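# Shut the case lid and secure its draw latch

## Task

Bring the case lid down until it is closed, then engage the draw latch so that the lid remains closed with nothing holding it.

## Robot and tools

Robot: two six-joint arms, left_arm and right_arm. Each has a two-finger parallel gripper and a wrist camera. Each arm sits on a tilted plate, and both plates hang from one metal frame behind them. A clearance warning treats each plate and its half of the frame as part of that arm. Calibrated base positions in the scene frame (metres): left_arm (-0.040, +0.153, +0.202), right_arm (+0.028, -0.287, +0.202).

Scene frame: origin at table-top height, midway between the nominal bases. +x points out over the table, +y toward left_arm, +z up. Arm names do not match left and right in the images.

Joint order for each arm, in rows and in every per-joint list: waist, shoulder, elbow, wrist pitch, wrist yaw, wrist roll. Stated ranges in rad: waist -2.618 to 3.054, shoulder 0.000 to 3.142, elbow 0.000 to 3.142, wrist pitch -1.571 to 1.571, wrist yaw -1.571 to 1.571, wrist roll -2.094 to 2.094. A real end may sit up to 0.059 rad either side of these values.

Row format: every row holds exactly 14 numbers, each in [-1, 1], even when only one arm moves. The first six are left_arm's joint offsets, the 7th is left_arm's gripper opening, then the same seven for right_arm. Joint numbers are offsets from the "Joint targets" line as it stood when the action or call began. They are not offsets from the previous row, so repeating an offset moves the joint further. Scale: 1.0 equals 1.202 rad (waist), 1.258 (shoulder), 1.3 (elbow), 2.073 (wrist pitch), 2.022 (wrist yaw and wrist roll). The gripper number is absolute: +1 fully open, -1 closed. To hold an arm still, send 0 for its joints and resend its present gripper command, because a 0 there means half open.

execute_actions(actions, cameras): actions is a list of actions. Each action is a table of up to 15 rows, one per 1/30 s step. A shorter table keeps its last row for the rest of the 15 steps, so one action lasts 0.5 s. An empty list only reports the state. An action that would take a joint outward more than 0.059 rad past its stated range is refused for both arms. A malformed action, or a first action failing that check, refuses the whole call. cameras picks images: omitted, null or ["all"] gives all; [] gives none; an unknown name invalidates the call.

move(target, speed, blend, opening_speed, blocking, cameras): target is one 14-number row or a list of up to 15 rows. Every row's offsets count from the same starting Joint targets, not from the row before. All joints travel together, so grippers follow curves, and nothing avoids obstacles or the other arm. speed is in rad/s for the joint with the most travel, 0.01 to 2, default 0.5; give one value or one per target. blend (rad) rounds corners at intermediate targets; 0 stops at each. opening_speed is the gripper command rate per second on the -1 to +1 scale, 0.2 or more. blocking=false returns after about 0.5 s while the move continues. Paths last at least 0.5 s; over 10 s they stop short. The "move:" line reports done, off_target, moving, held or fault, limits=held if steps were withheld, and each arm's farthest-off joint.

wait(seconds 0 to 10) lets the scene run with last commands held. stop() brakes a running move. zoom_image(camera, region=[x0, y0, x1, y1] in pixels from the top-left, at most 504 by 504) enlarges part of that camera's latest image. show_instructions() displays the reference image (the draw latch manual). read_manual(section="licences") returns licence text only. finished_scene(scene) ends the scene irreversibly; pass the scene number printed at the end of each result.

Cameras: cam_high, cam_low, cam_left_wrist, cam_right_wrist, each 896x504. Wrist camera poses follow their arm's joint readings and can lag during motion.

Results: end_effector_position (m) and end_effector_quat_wxyz are in the scene frame. The position is the point between the finger pads, about 1 cm short of the tips. It can be a few cm off, more at long reach. Fingers point along the gripper's +z and open along its y. Joint positions (rad) and Joint velocities (rad/s) come in one block per arm. Each block ends with the gripper gap in metres (0.093 fully open) or its rate. grip_measured is on the command scale: pads meet near -0.94, and each millimetre of held width adds about 0.0208. It may read up to 0.02 too open. Joint torques (N m) are positive toward larger angles; the first three wrap at ±28. "joint sent to its limit" means a joint hit its end. "joint command not followed" means the clearance check changed targets. "within noise" means an arm is still. "Tool commands" shows current gripper commands. MOTOR HOT appears at 75 °C; at 90 °C the arm folds and stays idle.

Motion limits: each step a joint target may lead its measured angle by only 0.202 (waist), 0.258 (shoulder), 0.3 (elbow), 0.573 (wrist pitch) or 0.522 (yaw, roll) rad. Targets placing a gripper over 200 mm from its present spot are scaled back. Large offsets therefore need several actions, and friction or load can leave joints short.

Avoid: dropping the case or lid, releasing parts while they move, slamming the lid, hard impacts, strong presses, and contact between the arms, which can end the scene. Nothing may fall or be left off the table. Long holds, outstretched poses and pushing at unreachable targets heat motors. To end a push, command targets back past the measured positions. Brief outside tugs on held parts can happen. The lid must remain latched after the robot lets go.

Each tool is called as a command line: name --argument value for each argument, lists and objects as JSON in quotes; but a table of rows of numbers goes row by row, as --pt "numbers of a row", without its own name.

Reference images:

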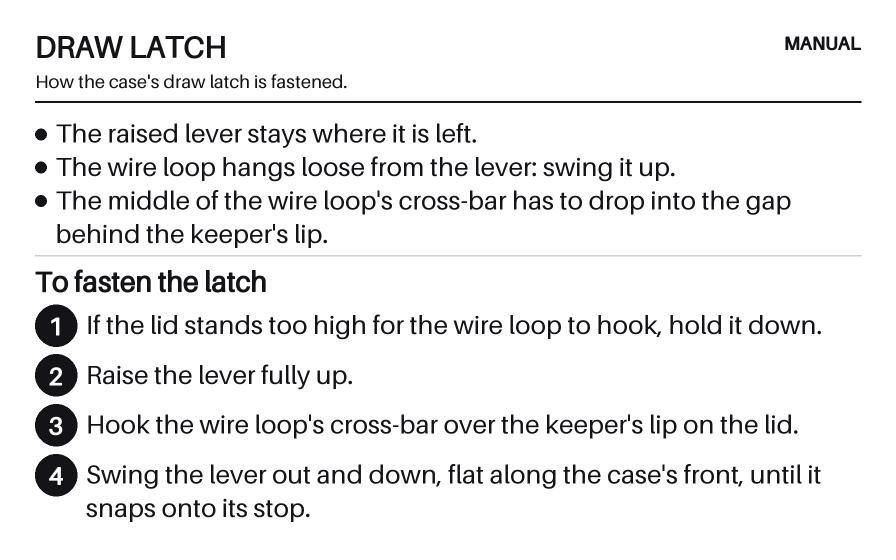

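## Session

execute_actions --actions '[]'

Scene clock: 0.00 s.
left_arm: end_effector_position=(+0.1233, +0.1708, +0.2404) grip_measured=+1.000 end_effector_quat_wxyz=(+0.016, +0.726, +0.657, -0.200) | right_arm: end_effector_position=(+0.1839, -0.4325, +0.2842) grip_measured=+1.000 end_effector_quat_wxyz=(+0.248, -0.354, +0.872, +0.228)
Joint positions: left_arm=[0.072 1.424 0.82 -1.199 0.029 1.714 0.093] | right_arm=[-1.117 1.375 1.023 -1.414 -0.469 -1.95 0.093]
Joint velocities: within noise
Joint torques (N m): no reading
Heat: left arm: 26 °C; right arm: 26 °C.
Joint targets: left_arm=[0.071 1.417 0.829 -1.202 0.032 1.715] | right_arm=[-1.117 1.369 1.030 -1.414 -0.468 -1.950]
Tool commands: left_gripper/opening=+1.0 right_gripper/opening=+1.0

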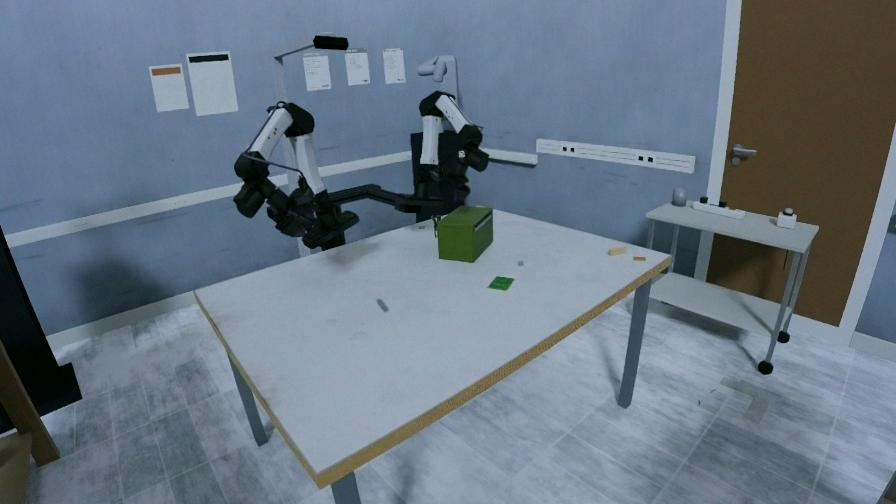

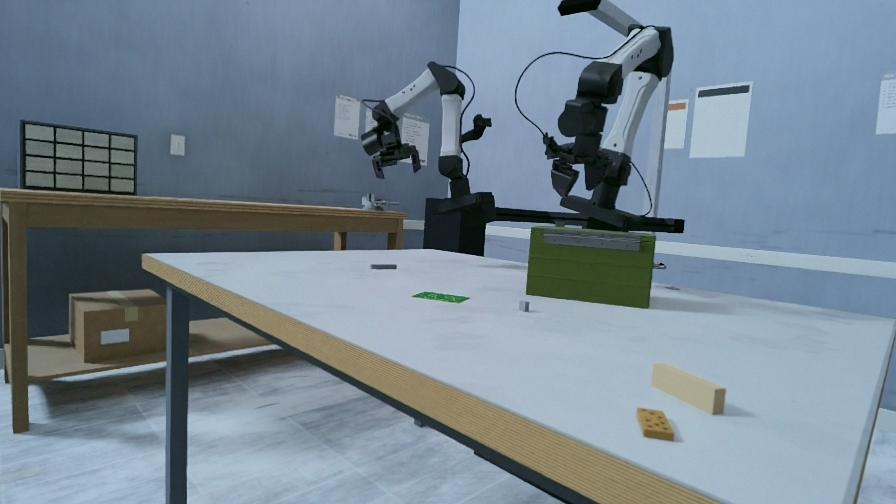

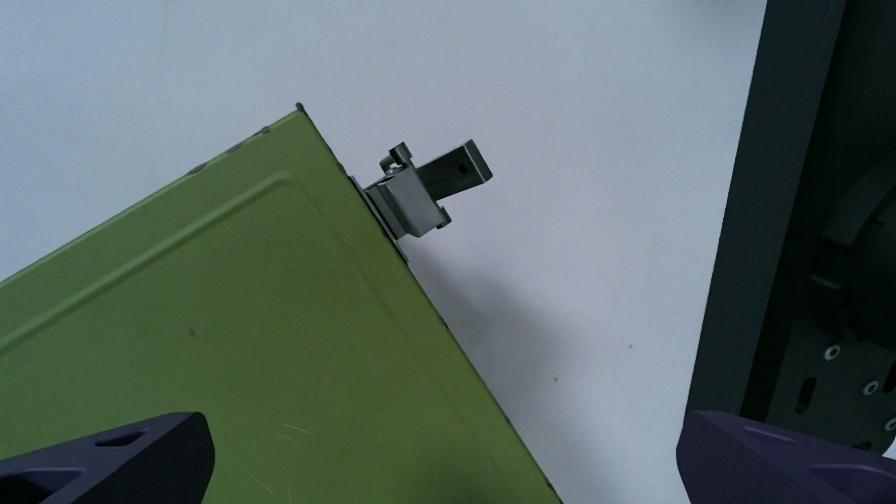

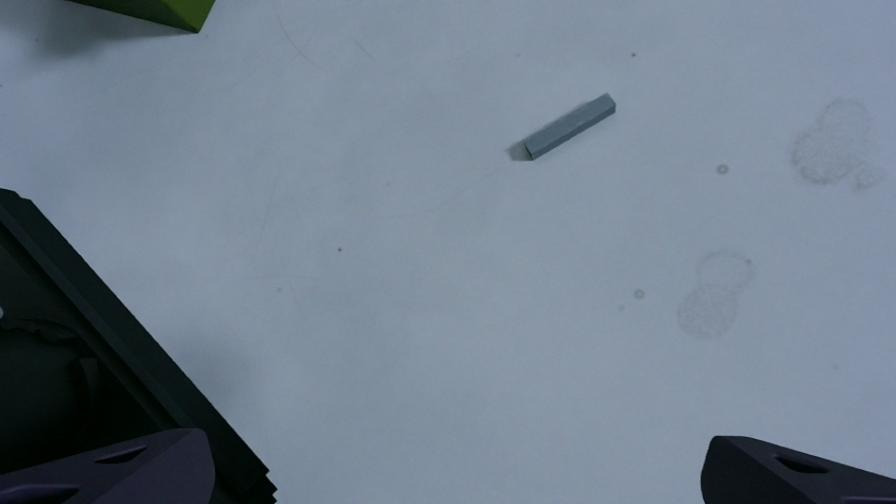

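zoom_image --camera "cam_left_wrist" --region '[280, 90, 530, 290]'

zoom_image --camera "cam_high" --region '[380, 130, 560, 290]'

zoom_image --camera "cam_low" --region '[480, 150, 740, 330]'

Scaled by 2.016 from the camera's 896x504 image, which has a finer 1280x720 frame.

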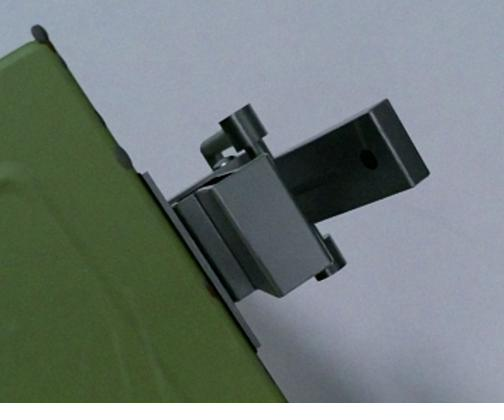

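Scaled by 2.800 from the camera's 896x504 image, which has a finer 1280x720 frame.

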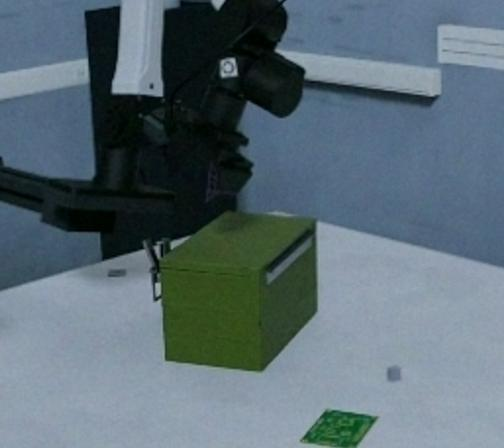

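Scaled by 1.938 from the camera's 896x504 image, which has a finer 1280x720 frame.

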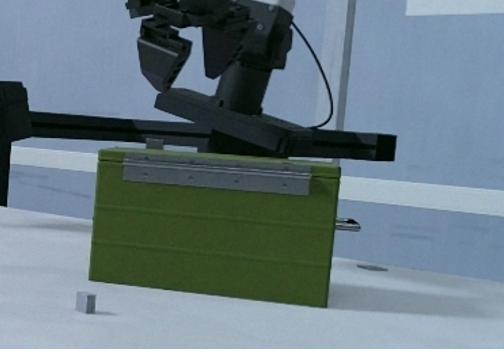

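move --target '[0,0,0,0,0,0,1,1,0,0,0,0.1,0.5,1]' --speed 1.2 --cameras '[]'

move --target '[0,0,0,0,0,0,1,1,-0.077,-0.57,0.66,0.27,0.46,0]' --speed 1.0

Scene clock: 91.33 s.
left_arm: end_effector_position=(+0.1233, +0.1708, +0.2404) grip_measured=+1.000 end_effector_quat_wxyz=(+0.016, +0.726, +0.657, -0.200) | right_arm: end_effector_position=(+0.2015, -0.2498, +0.3186) grip_measured=+1.000 end_effector_quat_wxyz=(+0.007, -0.484, +0.827, +0.285)
Joint positions: left_arm=[0.072 1.424 0.82 -1.199 0.029 1.714 0.093] | right_arm=[0.078 1.375 1.023 -1.414 -0.281 -0.948 0.093]
Joint velocities: within noise
Joint torques (N m): left_arm=[-1.51 -4.15 4.1 -0.29 0.32 0.04] | right_arm=[1.59 -4.64 5.83 -0.18 -0.3 0.08]
Heat: left arm: 29 °C; right arm: 30 °C.
Joint targets: left_arm=[0.071 1.417 0.829 -1.202 0.032 1.715] | right_arm=[0.085 1.369 1.030 -1.414 -0.266 -0.939]
move: done
No camera images: "cameras" was empty.

Scene clock: 93.63 s.
left_arm: end_effector_position=(+0.1233, +0.1708, +0.2404) grip_measured=+1.000 end_effector_quat_wxyz=(+0.016, +0.726, +0.657, -0.200) | right_arm: end_effector_position=(+0.1339, -0.0620, +0.2440) grip_measured=+0.001 end_effector_quat_wxyz=(+0.329, -0.525, +0.767, +0.165)
Joint positions: left_arm=[0.072 1.424 0.82 -1.199 0.029 1.714 0.093] | right_arm=[1.28 1.283 0.298 -0.064 0.266 -0.018 0.045]
Joint velocities: within noise
Joint torques (N m): left_arm=[-1.47 -4.11 4.08 -0.27 0.33 0.05] | right_arm=[0.9 -3.12 5.75 1.8 0.04 0.09]
Heat: left arm: 29 °C; right arm: 30 °C.
Joint targets: left_arm=[0.071 1.417 0.829 -1.202 0.032 1.715] | right_arm=[1.287 1.272 0.289 -0.046 0.280 -0.009]
move: done
camera_calibration:
cam_right_wrist: T_world_to_cam=[[0.91678, -0.392409, 0.0743601, -0.162966], [-0.349418, -0.87822, -0.326554, 0.113292], [0.193447, 0.273396, -0.942249, 0.301459], [0, 0, 0, 1]] pos_world=[0.130674, -0.0468718, 0.333164]

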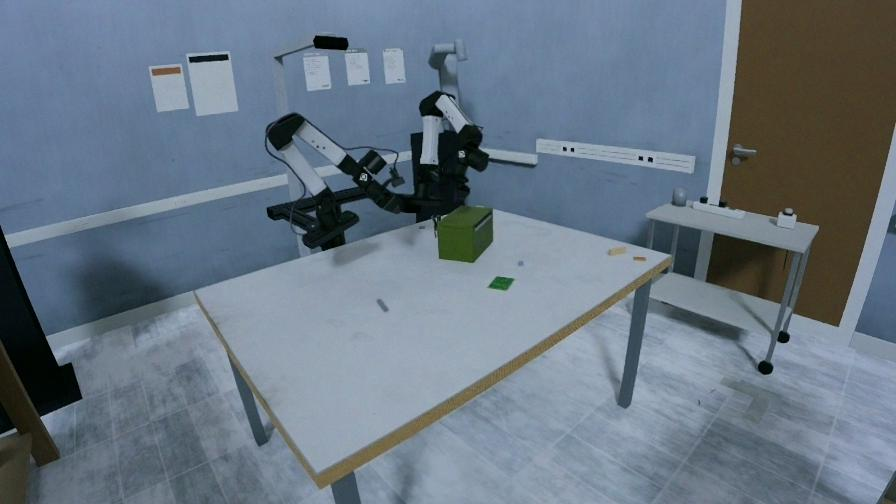

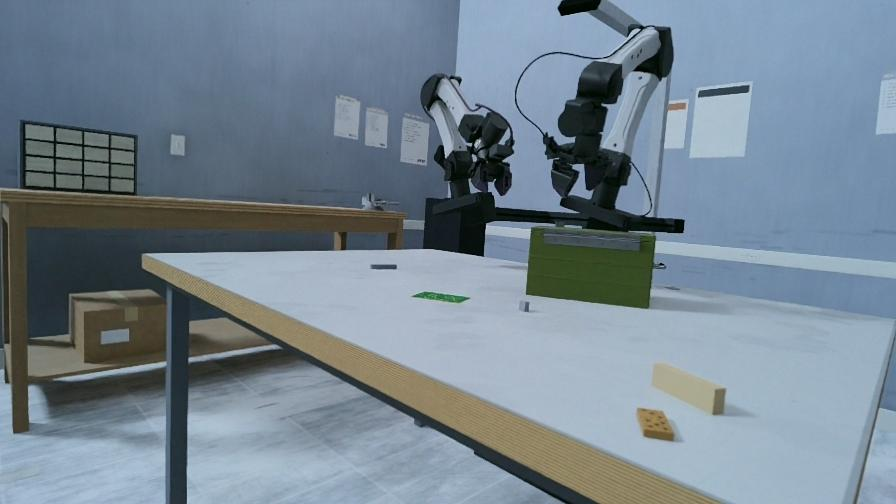

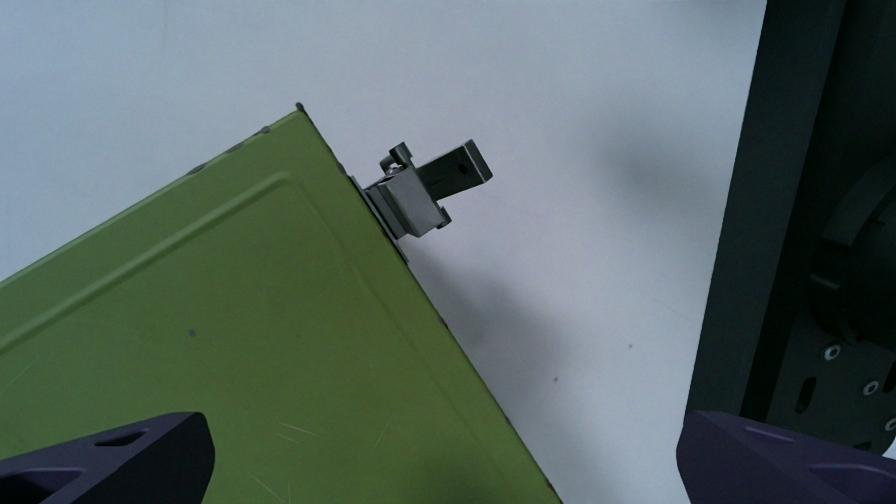

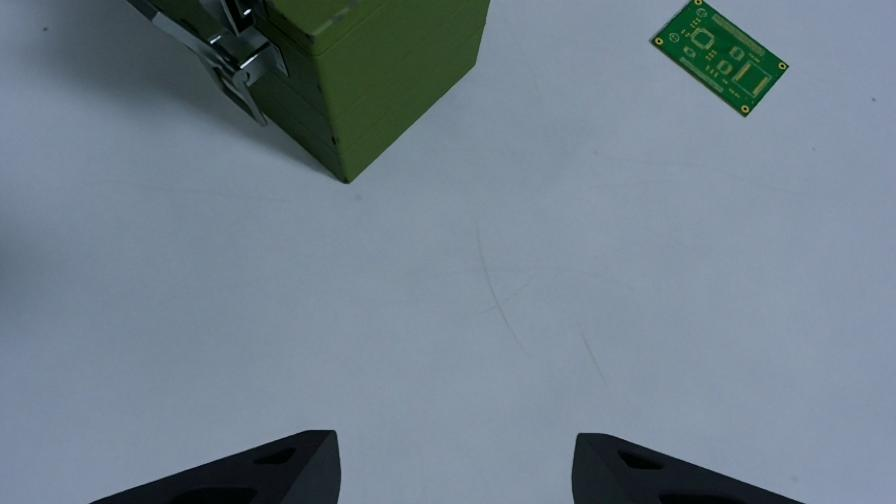

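zoom_image --camera "cam_right_wrist" --region '[120, 0, 360, 190]'

Scaled by 2.100 from the camera's 896x504 image, which has a finer 1280x720 frame.

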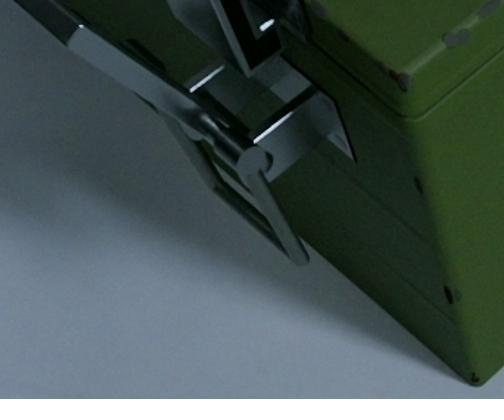

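move --target '[0,0,0,0,0,0,1,0.17,0.045,-0.18,0.31,0.01,0,0]' --speed 0.8 --cameras '["cam_right_wrist"]'

zoom_image --camera "cam_right_wrist" --region '[200, 40, 700, 400]'

Scene clock: 110.57 s.
left_arm: end_effector_position=(+0.1233, +0.1708, +0.2404) grip_measured=+1.000 end_effector_quat_wxyz=(+0.016, +0.726, +0.657, -0.200) | right_arm: end_effector_position=(+0.0908, -0.0288, +0.2718) grip_measured=+0.001 end_effector_quat_wxyz=(+0.450, -0.517, +0.664, +0.298)
Joint positions: left_arm=[0.072 1.424 0.82 -1.199 0.029 1.714 0.093] | right_arm=[1.484 1.321 0.064 0.578 0.287 -0.017 0.045]
Joint velocities: within noise
Joint torques (N m): left_arm=[-1.5 -4.15 4.1 -0.28 0.33 0.05] | right_arm=[0.64 -0.92 5.22 2.22 0.13 0.05]
Heat: left arm: 29 °C; right arm: 30 °C.
Joint targets: left_arm=[0.071 1.417 0.829 -1.202 0.032 1.715] | right_arm=[1.491 1.329 0.055 0.597 0.300 -0.009]
move: done
camera_calibration:
cam_right_wrist: T_world_to_cam=[[0.958731, -0.279115, 0.0541328, -0.107493], [-0.175069, -0.729567, -0.661123, 0.215837], [0.224023, 0.624362, -0.748322, 0.28155], [0, 0, 0, 1]] pos_world=[0.0777693, -0.0483243, 0.359203]
Images, in order (width x height): cam_right_wrist 896x504.

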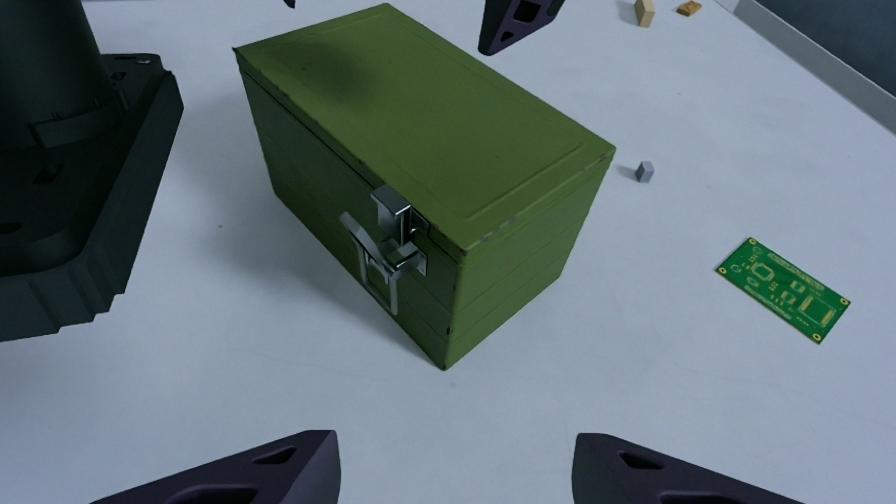

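Scaled by 1.008 from the camera's 896x504 image, which has a finer 1280x720 frame.

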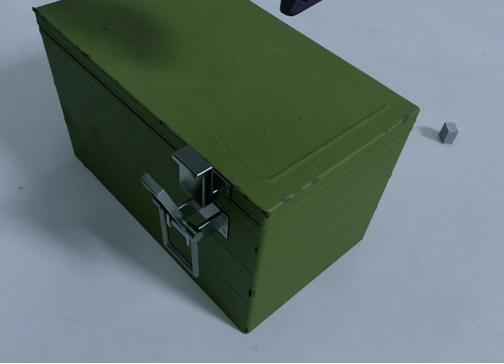

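zoom_image --camera "cam_right_wrist" --region '[320, 160, 480, 330]'

Scaled by 2.965 from the camera's 896x504 image, which has a finer 1280x720 frame.

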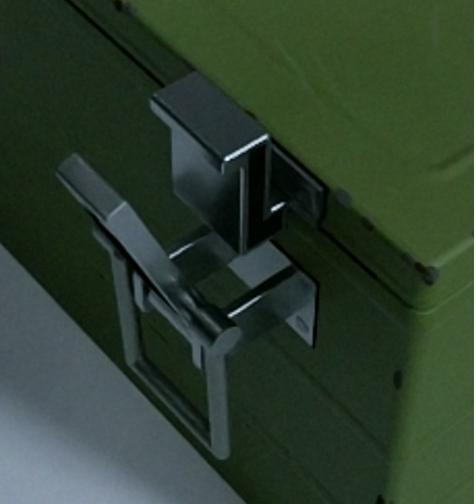

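move --target '[0,0,0,0,0,0,1,-0.785,0.526,0.467,-0.368,-0.589,-0.772,-1]' --speed 0.8 --cameras '["cam_right_wrist"]'

Scene clock: 179.80 s.
left_arm: end_effector_position=(+0.1233, +0.1708, +0.2404) grip_measured=+1.000 end_effector_quat_wxyz=(+0.016, +0.726, +0.657, -0.200) | right_arm: end_effector_position=(+0.1673, -0.0313, +0.2090) grip_measured=-0.973 end_effector_quat_wxyz=(-0.320, +0.760, -0.371, -0.428)
Joint positions: left_arm=[0.072 1.424 0.82 -1.199 0.029 1.714 0.093] | right_arm=[0.554 1.979 0.645 -0.151 -0.877 -1.561 0]
Joint velocities: within noise
Joint torques (N m): left_arm=[-1.5 -4.12 4.07 -0.28 0.33 0.04] | right_arm=[0.94 -5.48 4.81 0.41 -0.84 -0.12]
Heat: left arm: 30 °C; right arm: 33 °C.
Joint targets: left_arm=[0.071 1.417 0.829 -1.202 0.032 1.715] | right_arm=[0.548 1.990 0.662 -0.166 -0.891 -1.570]
move: done
camera_calibration:
cam_right_wrist: T_world_to_cam=[[0.83456, 0.529271, 0.152911, -0.15273], [0.491752, -0.59053, -0.639887, 0.0742308], [-0.248375, 0.609218, -0.753102, 0.298573], [0, 0, 0, 1]] pos_world=[0.165117, -0.0572247, 0.295709]
Images, in order (width x height): cam_right_wrist 896x504.

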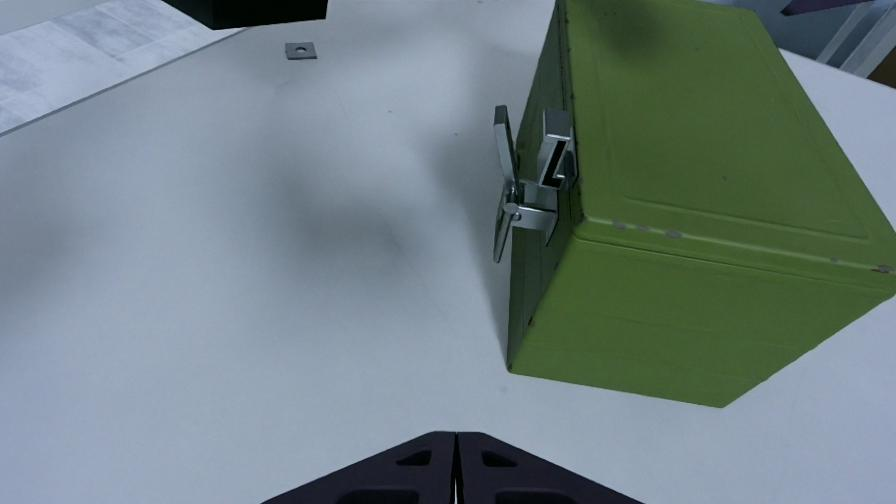

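zoom_image --camera "cam_right_wrist" --region '[460, 80, 640, 280]'

Scaled by 2.520 from the camera's 896x504 image, which has a finer 1280x720 frame.

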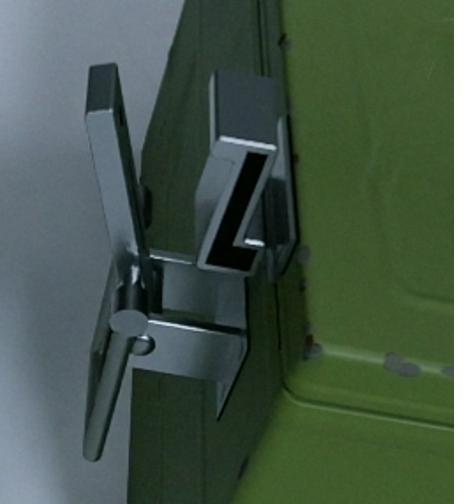

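move --target '[-0.155,-0.101,0.221,-0.168,0,-0.094,1,0,0,0,0,0,0,-1]' --speed 0.7 --cameras '["cam_left_wrist"]'

Scene clock: 318.00 s.
left_arm: end_effector_position=(+0.1260, +0.1653, +0.3328) grip_measured=+1.000 end_effector_quat_wxyz=(+0.024, +0.728, +0.664, -0.168) | right_arm: end_effector_position=(+0.1672, -0.0314, +0.2091) grip_measured=-0.973 end_effector_quat_wxyz=(-0.320, +0.760, -0.371, -0.428)
Joint positions: left_arm=[-0.105 1.302 1.094 -1.531 0.029 1.536 0.093] | right_arm=[0.554 1.979 0.645 -0.151 -0.878 -1.561 0]
Joint velocities: within noise
Joint torques (N m): left_arm=[-2.24 -3.82 5.71 -0.23 0.34 -0.08] | right_arm=[0.91 -5.53 4.89 0.42 -0.8 -0.12]
Heat: left arm: 30 °C; right arm: 29 °C.
Joint targets: left_arm=[-0.115 1.290 1.116 -1.550 0.032 1.524] | right_arm=[0.548 1.990 0.662 -0.166 -0.891 -1.570]
move: done
camera_calibration:
cam_left_wrist: T_world_to_cam=[[-0.97369, 0.102783, 0.203382, 0.0379352], [0.138664, 0.975487, 0.170872, -0.195511], [-0.180834, 0.194578, -0.964074, 0.396222], [0, 0, 0, 1]] pos_world=[0.135698, 0.109723, 0.407679]
Images, in order (width x height): cam_left_wrist 896x504.

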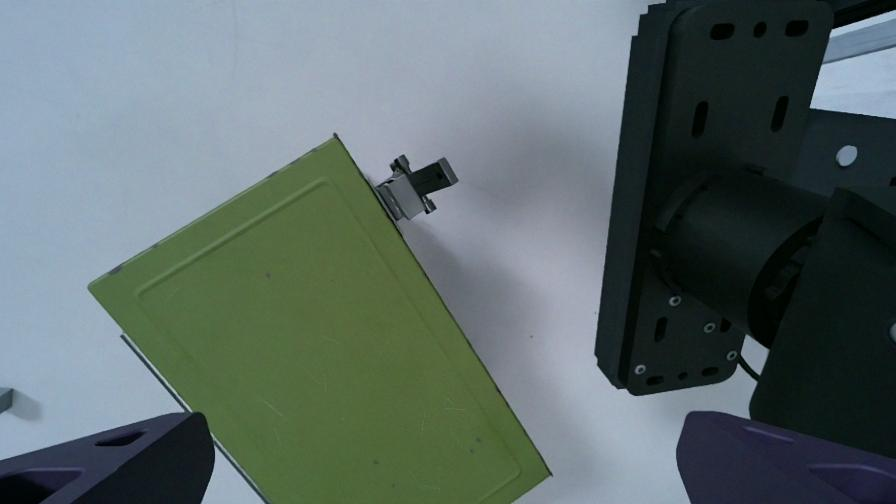

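move --target '[0,0,0,0,0,0,1,0.384,0.354,-0.02,0.505,0.052,0.446,-1]' --speed 0.7 --cameras '["cam_left_wrist","cam_right_wrist","cam_high"]'

Scene clock: 328.83 s.
left_arm: end_effector_position=(+0.1258, +0.1653, +0.3329) grip_measured=+1.000 end_effector_quat_wxyz=(+0.023, +0.728, +0.664, -0.168) | right_arm: end_effector_position=(+0.0929, +0.0886, +0.1741) grip_measured=-0.973 end_effector_quat_wxyz=(-0.303, +0.697, -0.424, -0.492)
Joint positions: left_arm=[-0.105 1.302 1.094 -1.532 0.029 1.536 0.093] | right_arm=[1.005 2.424 0.645 0.863 -0.8 -0.677 0]
Joint velocities: within noise
Joint torques (N m): left_arm=[-2.24 -3.78 5.68 -0.22 0.34 -0.09] | right_arm=[1.69 -7.31 1.81 1.73 -0.34 0.09]
Heat: left arm: 32 °C; right arm: 29 °C.
Joint targets: left_arm=[-0.115 1.290 1.116 -1.550 0.032 1.524] | right_arm=[1.009 2.436 0.636 0.881 -0.785 -0.668]
move: done
camera_calibration:
cam_left_wrist: T_world_to_cam=[[-0.973469, 0.102309, 0.204673, 0.0372791], [0.138468, 0.975499, 0.170965, -0.195531], [-0.182167, 0.194769, -0.963784, 0.396253], [0, 0, 0, 1]] pos_world=[0.135549, 0.109748, 0.407701]
cam_right_wrist: T_world_to_cam=[[0.884173, 0.46704, -0.0106042, -0.119388], [0.312502, -0.608178, -0.7297, 0.193227], [-0.347248, 0.641867, -0.683685, 0.174902], [0, 0, 0, 1]] pos_world=[0.10591, 0.0610116, 0.25931]
Images, in order (width x height): cam_high 896x504, cam_left_wrist 896x504, cam_right_wrist 896x504.

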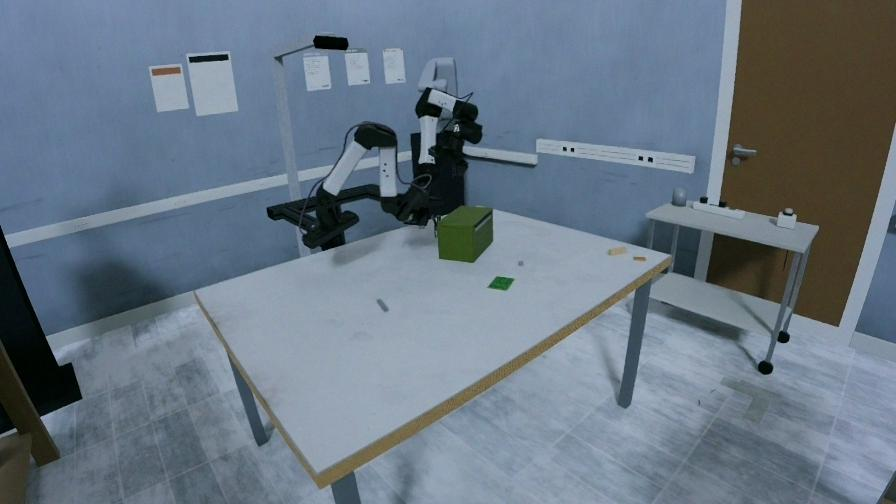

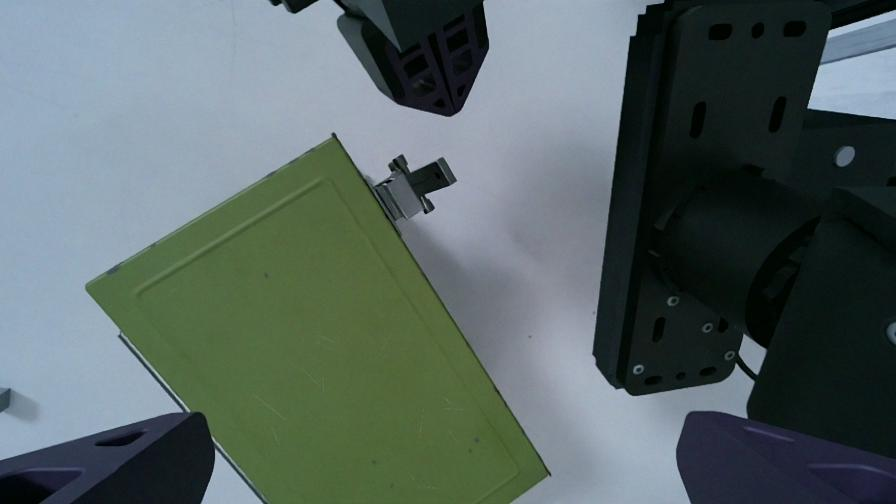

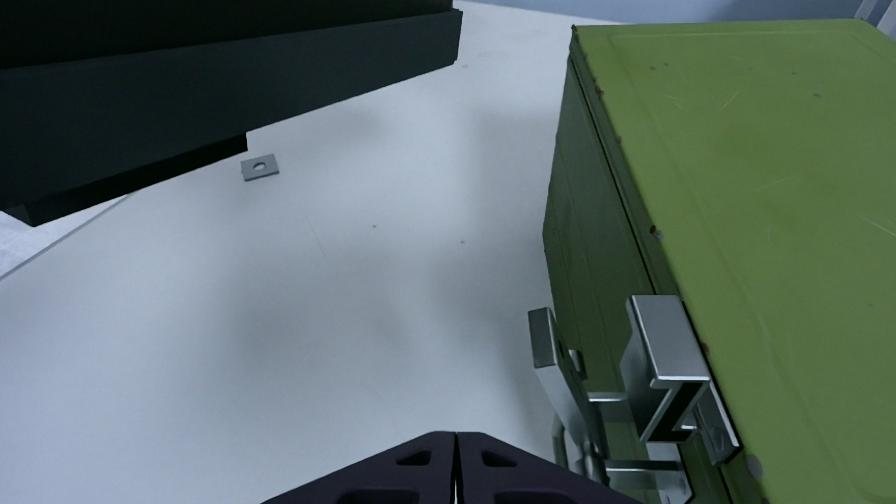

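move --target '[0,0,0,0,0,0,1,0.0505,0.1022,0.0602,0.0461,0.0182,0.032,-1]' --speed 0.4 --cameras '["cam_left_wrist","cam_right_wrist"]'

Scene clock: 375.13 s.
left_arm: end_effector_position=(+0.1258, +0.1653, +0.3329) grip_measured=+1.000 end_effector_quat_wxyz=(+0.023, +0.728, +0.664, -0.168) | right_arm: end_effector_position=(+0.0779, +0.1039, +0.1505) grip_measured=-0.973 end_effector_quat_wxyz=(-0.292, +0.699, -0.429, -0.492)
Joint positions: left_arm=[-0.105 1.302 1.094 -1.532 0.029 1.536 0.093] | right_arm=[1.064 2.552 0.7 0.958 -0.763 -0.612 0]
Joint velocities: within noise
Joint torques (N m): left_arm=[-2.22 -3.79 5.68 -0.2 0.33 -0.08] | right_arm=[1.7 -7.69 3.36 1.78 -0.34 0.04]
Heat: left arm: 34 °C; right arm: 30 °C.
Joint targets: left_arm=[-0.115 1.290 1.116 -1.550 0.032 1.525] | right_arm=[1.070 2.564 0.714 0.976 -0.749 -0.603]
move: done
camera_calibration:
cam_left_wrist: T_world_to_cam=[[-0.973469, 0.102309, 0.204673, 0.0372791], [0.138468, 0.975499, 0.170965, -0.195531], [-0.182167, 0.194769, -0.963784, 0.396253], [0, 0, 0, 1]] pos_world=[0.135549, 0.109748, 0.407701]
cam_right_wrist: T_world_to_cam=[[0.882059, 0.470235, -0.0291842, -0.110867], [0.307607, -0.621709, -0.720317, 0.190364], [-0.356862, 0.626384, -0.693031, 0.147535], [0, 0, 0, 1]] pos_world=[0.0918834, 0.0780709, 0.236133]
Images, in order (width x height): cam_left_wrist 896x504, cam_right_wrist 896x504.

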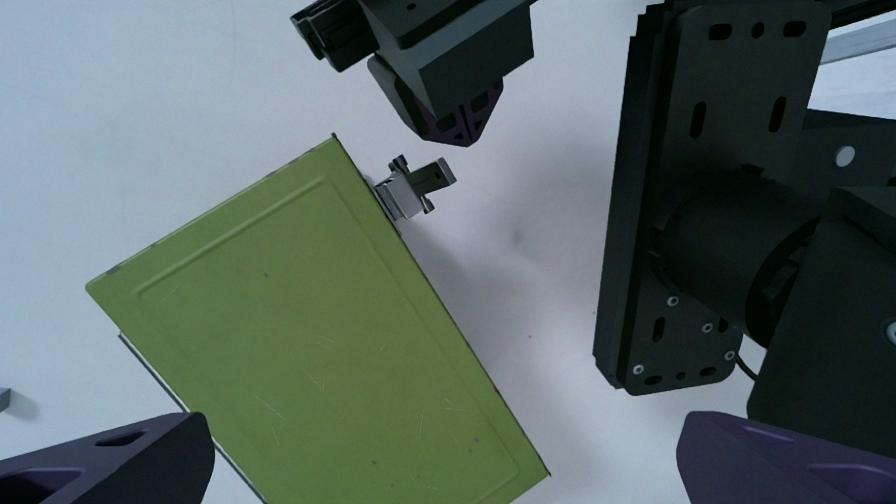

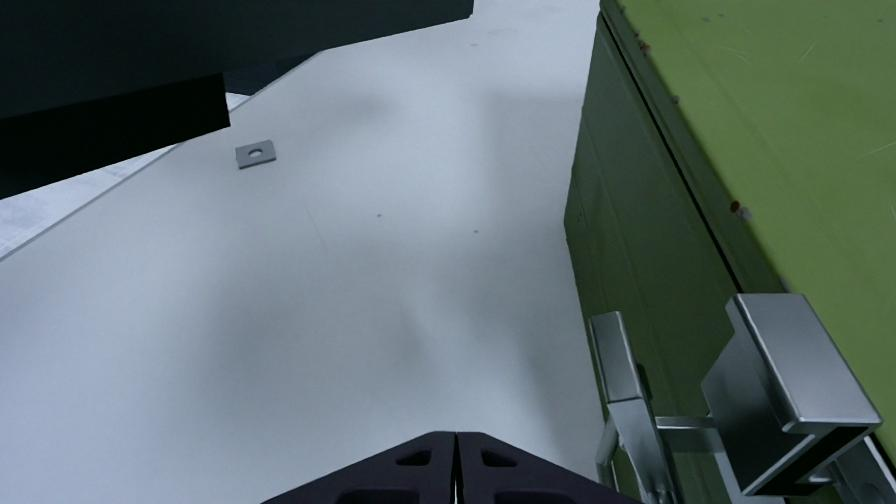

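move --target '[0,0,0,0,0,0,1,-0.0139,0.0134,0.0802,-0.0478,-0.0048,-0.0088,-1]' --speed 0.15 --cameras '["cam_left_wrist","cam_right_wrist"]'

Scene clock: 387.57 s.
left_arm: end_effector_position=(+0.1258, +0.1653, +0.3329) grip_measured=+1.000 end_effector_quat_wxyz=(+0.023, +0.728, +0.664, -0.168) | right_arm: end_effector_position=(+0.0877, +0.1204, +0.1528) grip_measured=-0.973 end_effector_quat_wxyz=(-0.292, +0.697, -0.426, -0.497)
Joint positions: left_arm=[-0.105 1.302 1.094 -1.532 0.029 1.536 0.093] | right_arm=[1.055 2.564 0.783 0.886 -0.78 -0.617 0]
Joint velocities: within noise
Joint torques (N m): left_arm=[-2.24 -3.78 5.7 -0.22 0.34 -0.09] | right_arm=[1.2 -7.8 5.64 1.53 -0.27 -0.07]
Heat: left arm: 35 °C; right arm: 30 °C.
Joint targets: left_arm=[-0.115 1.290 1.116 -1.550 0.032 1.525] | right_arm=[1.053 2.581 0.819 0.877 -0.758 -0.621]
move: done
camera_calibration:
cam_left_wrist: T_world_to_cam=[[-0.973469, 0.102309, 0.204673, 0.0372791], [0.138468, 0.975499, 0.170965, -0.195531], [-0.182167, 0.194769, -0.963784, 0.396253], [0, 0, 0, 1]] pos_world=[0.135549, 0.109748, 0.407701]
cam_right_wrist: T_world_to_cam=[[0.87913, 0.475479, -0.0323902, -0.127107], [0.305793, -0.614908, -0.726897, 0.199529], [-0.365542, 0.629133, -0.685982, 0.141625], [0, 0, 0, 1]] pos_world=[0.102499, 0.094028, 0.238072]
Images, in order (width x height): cam_left_wrist 896x504, cam_right_wrist 896x504.

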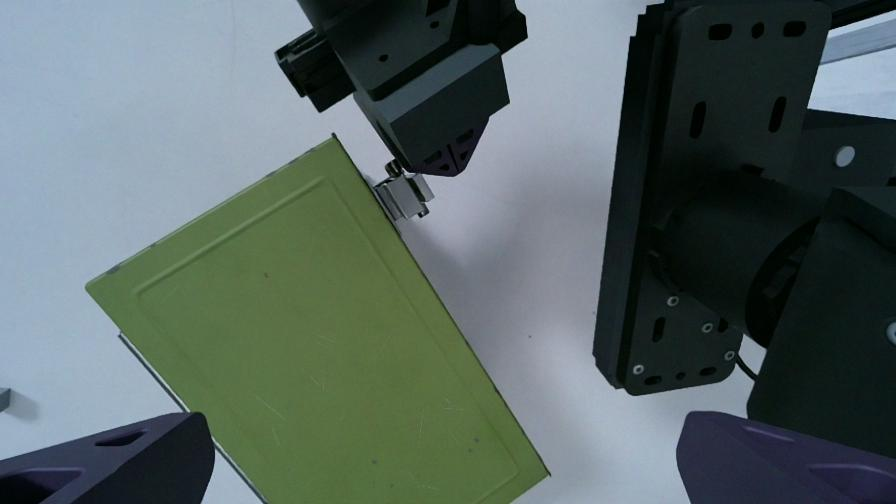

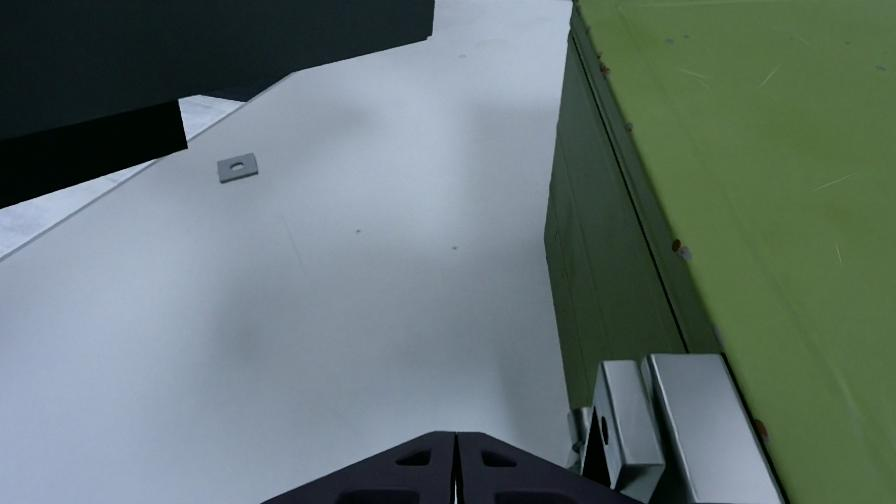

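zoom_image --camera "cam_right_wrist" --region '[520, 320, 820, 504]'

zoom_image --camera "cam_left_wrist" --region '[330, 120, 500, 250]'

Scaled by 1.680 from the camera's 896x504 image, which has a finer 1280x720 frame.

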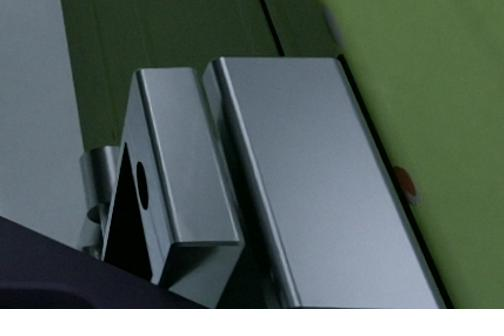

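Scaled by 2.965 from the camera's 896x504 image, which has a finer 1280x720 frame.

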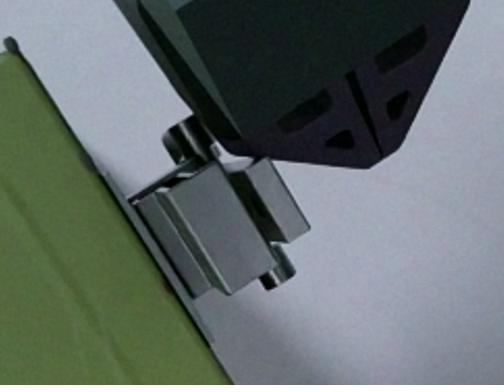

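move --pt "0 0 0 0 0 0 1 -0.0366 -0.1153 -0.1408 0.0019 -0.0134 -0.0237 -1" --pt "0 0 0 0 0 0 1 0.2161 0.0881 -0.1617 0.1586 0.4123 0.2646 -1" --speed 0.5 --blend 0.05 --cameras '["cam_left_wrist","cam_right_wrist"]'

Scene clock: 546.20 s.
left_arm: end_effector_position=(+0.1258, +0.1653, +0.3329) grip_measured=+1.000 end_effector_quat_wxyz=(+0.023, +0.728, +0.664, -0.168) | right_arm: end_effector_position=(+0.1073, +0.0890, +0.0884) grip_measured=-0.973 end_effector_quat_wxyz=(+0.348, -0.566, +0.693, +0.280)
Joint positions: left_arm=[-0.105 1.302 1.094 -1.532 0.029 1.536 0.093] | right_arm=[1.307 2.679 0.614 1.188 0.061 -0.095 0]
Joint velocities: within noise
Joint torques (N m): left_arm=[-2.24 -3.78 5.71 -0.22 0.34 -0.09] | right_arm=[1.13 -7.65 0.94 2.07 0.04 0.14]
Heat: left arm: 37 °C; right arm: 33 °C.
Joint targets: left_arm=[-0.115 1.290 1.116 -1.550 0.032 1.525] | right_arm=[1.313 2.692 0.609 1.206 0.075 -0.086]
move: done
camera_calibration:
cam_left_wrist: T_world_to_cam=[[-0.973469, 0.102309, 0.204673, 0.0372791], [0.138468, 0.975499, 0.170965, -0.195531], [-0.182167, 0.194769, -0.963784, 0.396253], [0, 0, 0, 1]] pos_world=[0.135549, 0.109748, 0.407701]
cam_right_wrist: T_world_to_cam=[[0.980352, -0.196808, -0.0132763, -0.0842545], [-0.178051, -0.853931, -0.488979, 0.179611], [0.0848979, 0.481735, -0.872195, 0.105647], [0, 0, 0, 1]] pos_world=[0.10561, 0.0858994, 0.178853]
Images, in order (width x height): cam_left_wrist 896x504, cam_right_wrist 896x504.

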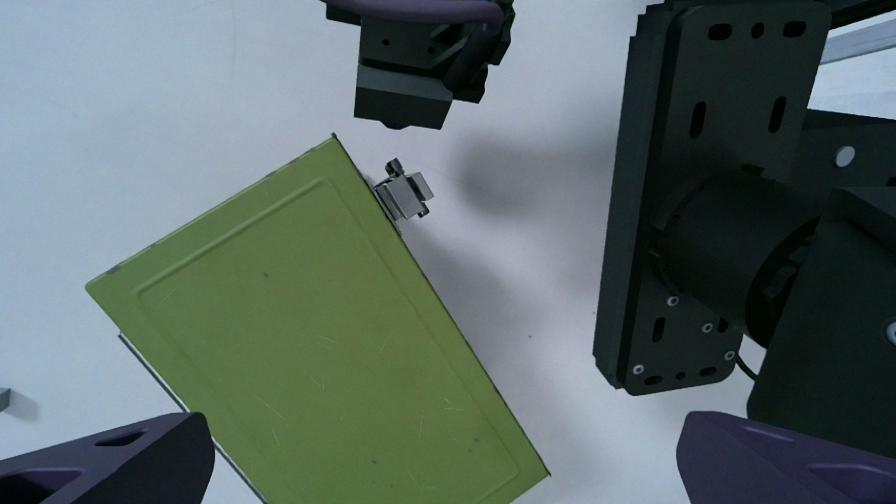

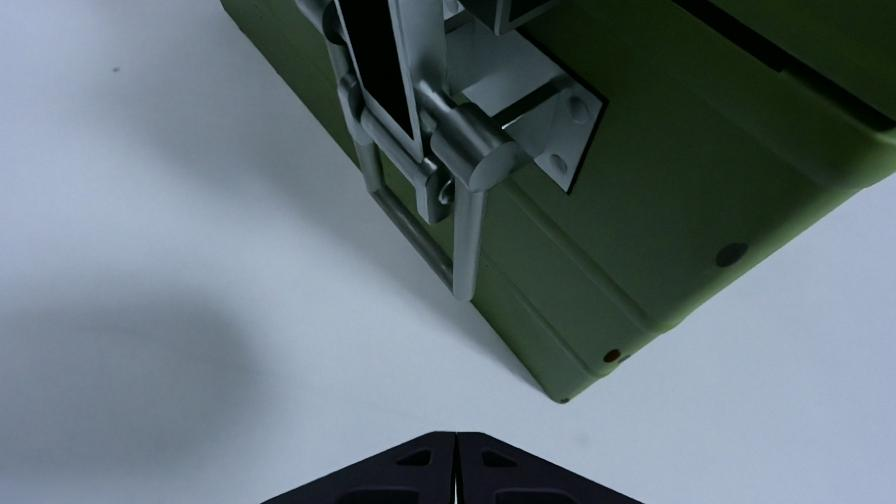

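zoom_image --camera "cam_right_wrist" --region '[280, 0, 640, 320]'

Scaled by 1.400 from the camera's 896x504 image, which has a finer 1280x720 frame.

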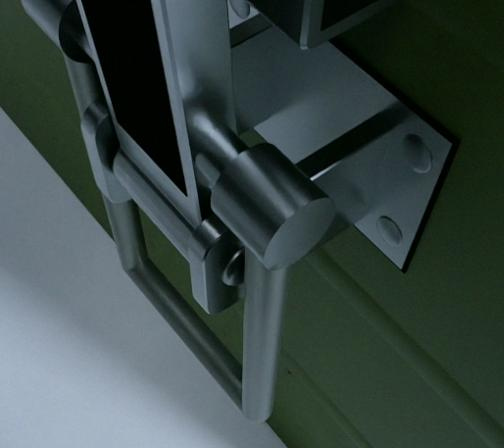

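zoom_image --camera "cam_left_wrist" --region '[340, 130, 460, 250]'

Scaled by 4.200 from the camera's 896x504 image, which has a finer 1280x720 frame.

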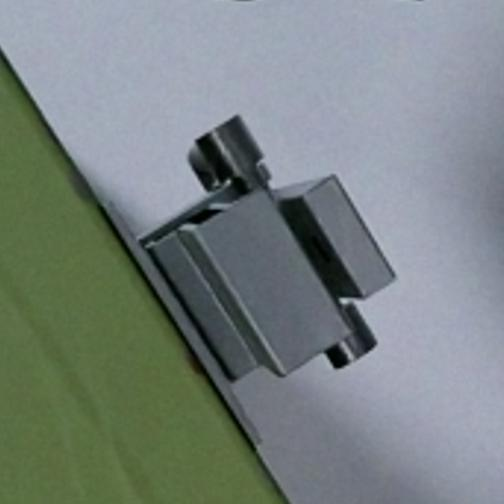

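move --target '[0,0,0,0,0,0,1,-0.0137,-0.1628,-0.0227,-0.0841,-0.0048,0,-1]' --speed 0.3 --cameras '["cam_left_wrist","cam_right_wrist"]'

Scene clock: 697.30 s.
left_arm: end_effector_position=(+0.1258, +0.1653, +0.3329) grip_measured=+1.000 end_effector_quat_wxyz=(+0.023, +0.728, +0.664, -0.168) | right_arm: end_effector_position=(+0.1127, +0.0911, +0.1193) grip_measured=-0.973 end_effector_quat_wxyz=(+0.346, -0.565, +0.696, +0.278)
Joint positions: left_arm=[-0.105 1.302 1.094 -1.532 0.029 1.535 0.093] | right_arm=[1.304 2.516 0.587 1.046 0.062 -0.094 0]
Joint velocities: within noise
Joint torques (N m): left_arm=[-2.26 -3.79 5.7 -0.21 0.34 -0.08] | right_arm=[0.09 -11.19 1.65 1.72 -0.06 0.11]
Heat: left arm: 38 °C; right arm: 39 °C.
Joint targets: left_arm=[-0.115 1.290 1.116 -1.550 0.032 1.524] | right_arm=[1.296 2.487 0.579 1.032 0.066 -0.086]
move: done
camera_calibration:
cam_left_wrist: T_world_to_cam=[[-0.973486, 0.101943, 0.204777, 0.0373073], [0.138134, 0.975534, 0.171031, -0.195517], [-0.182332, 0.194783, -0.96375, 0.39626], [0, 0, 0, 1]] pos_world=[0.135576, 0.109746, 0.407695]
cam_right_wrist: T_world_to_cam=[[0.979515, -0.200878, -0.0140789, -0.0881025], [-0.182508, -0.856046, -0.483608, 0.197501], [0.0850937, 0.476271, -0.875172, 0.131947], [0, 0, 0, 1]] pos_world=[0.111115, 0.0885297, 0.209749]
Images, in order (width x height): cam_left_wrist 896x504, cam_right_wrist 896x504.

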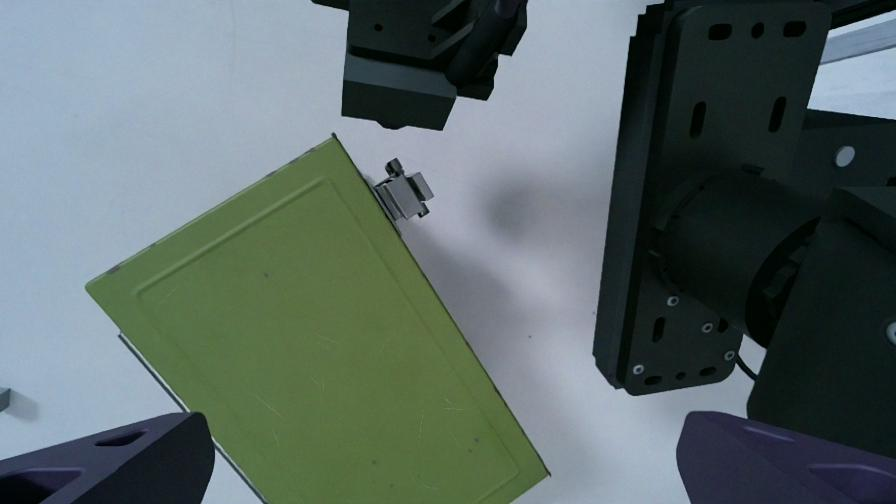

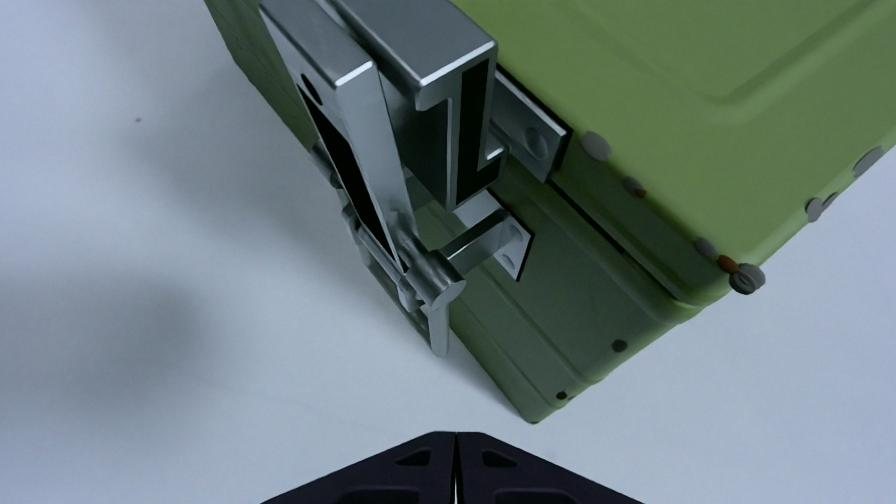

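zoom_image --camera "cam_right_wrist" --region '[250, 0, 610, 370]'

Scaled by 1.362 from the camera's 896x504 image, which has a finer 1280x720 frame.

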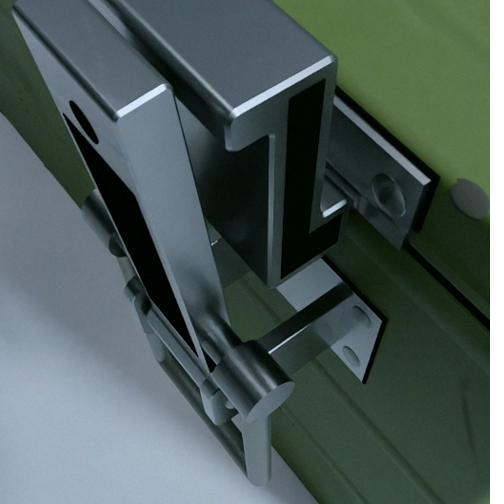

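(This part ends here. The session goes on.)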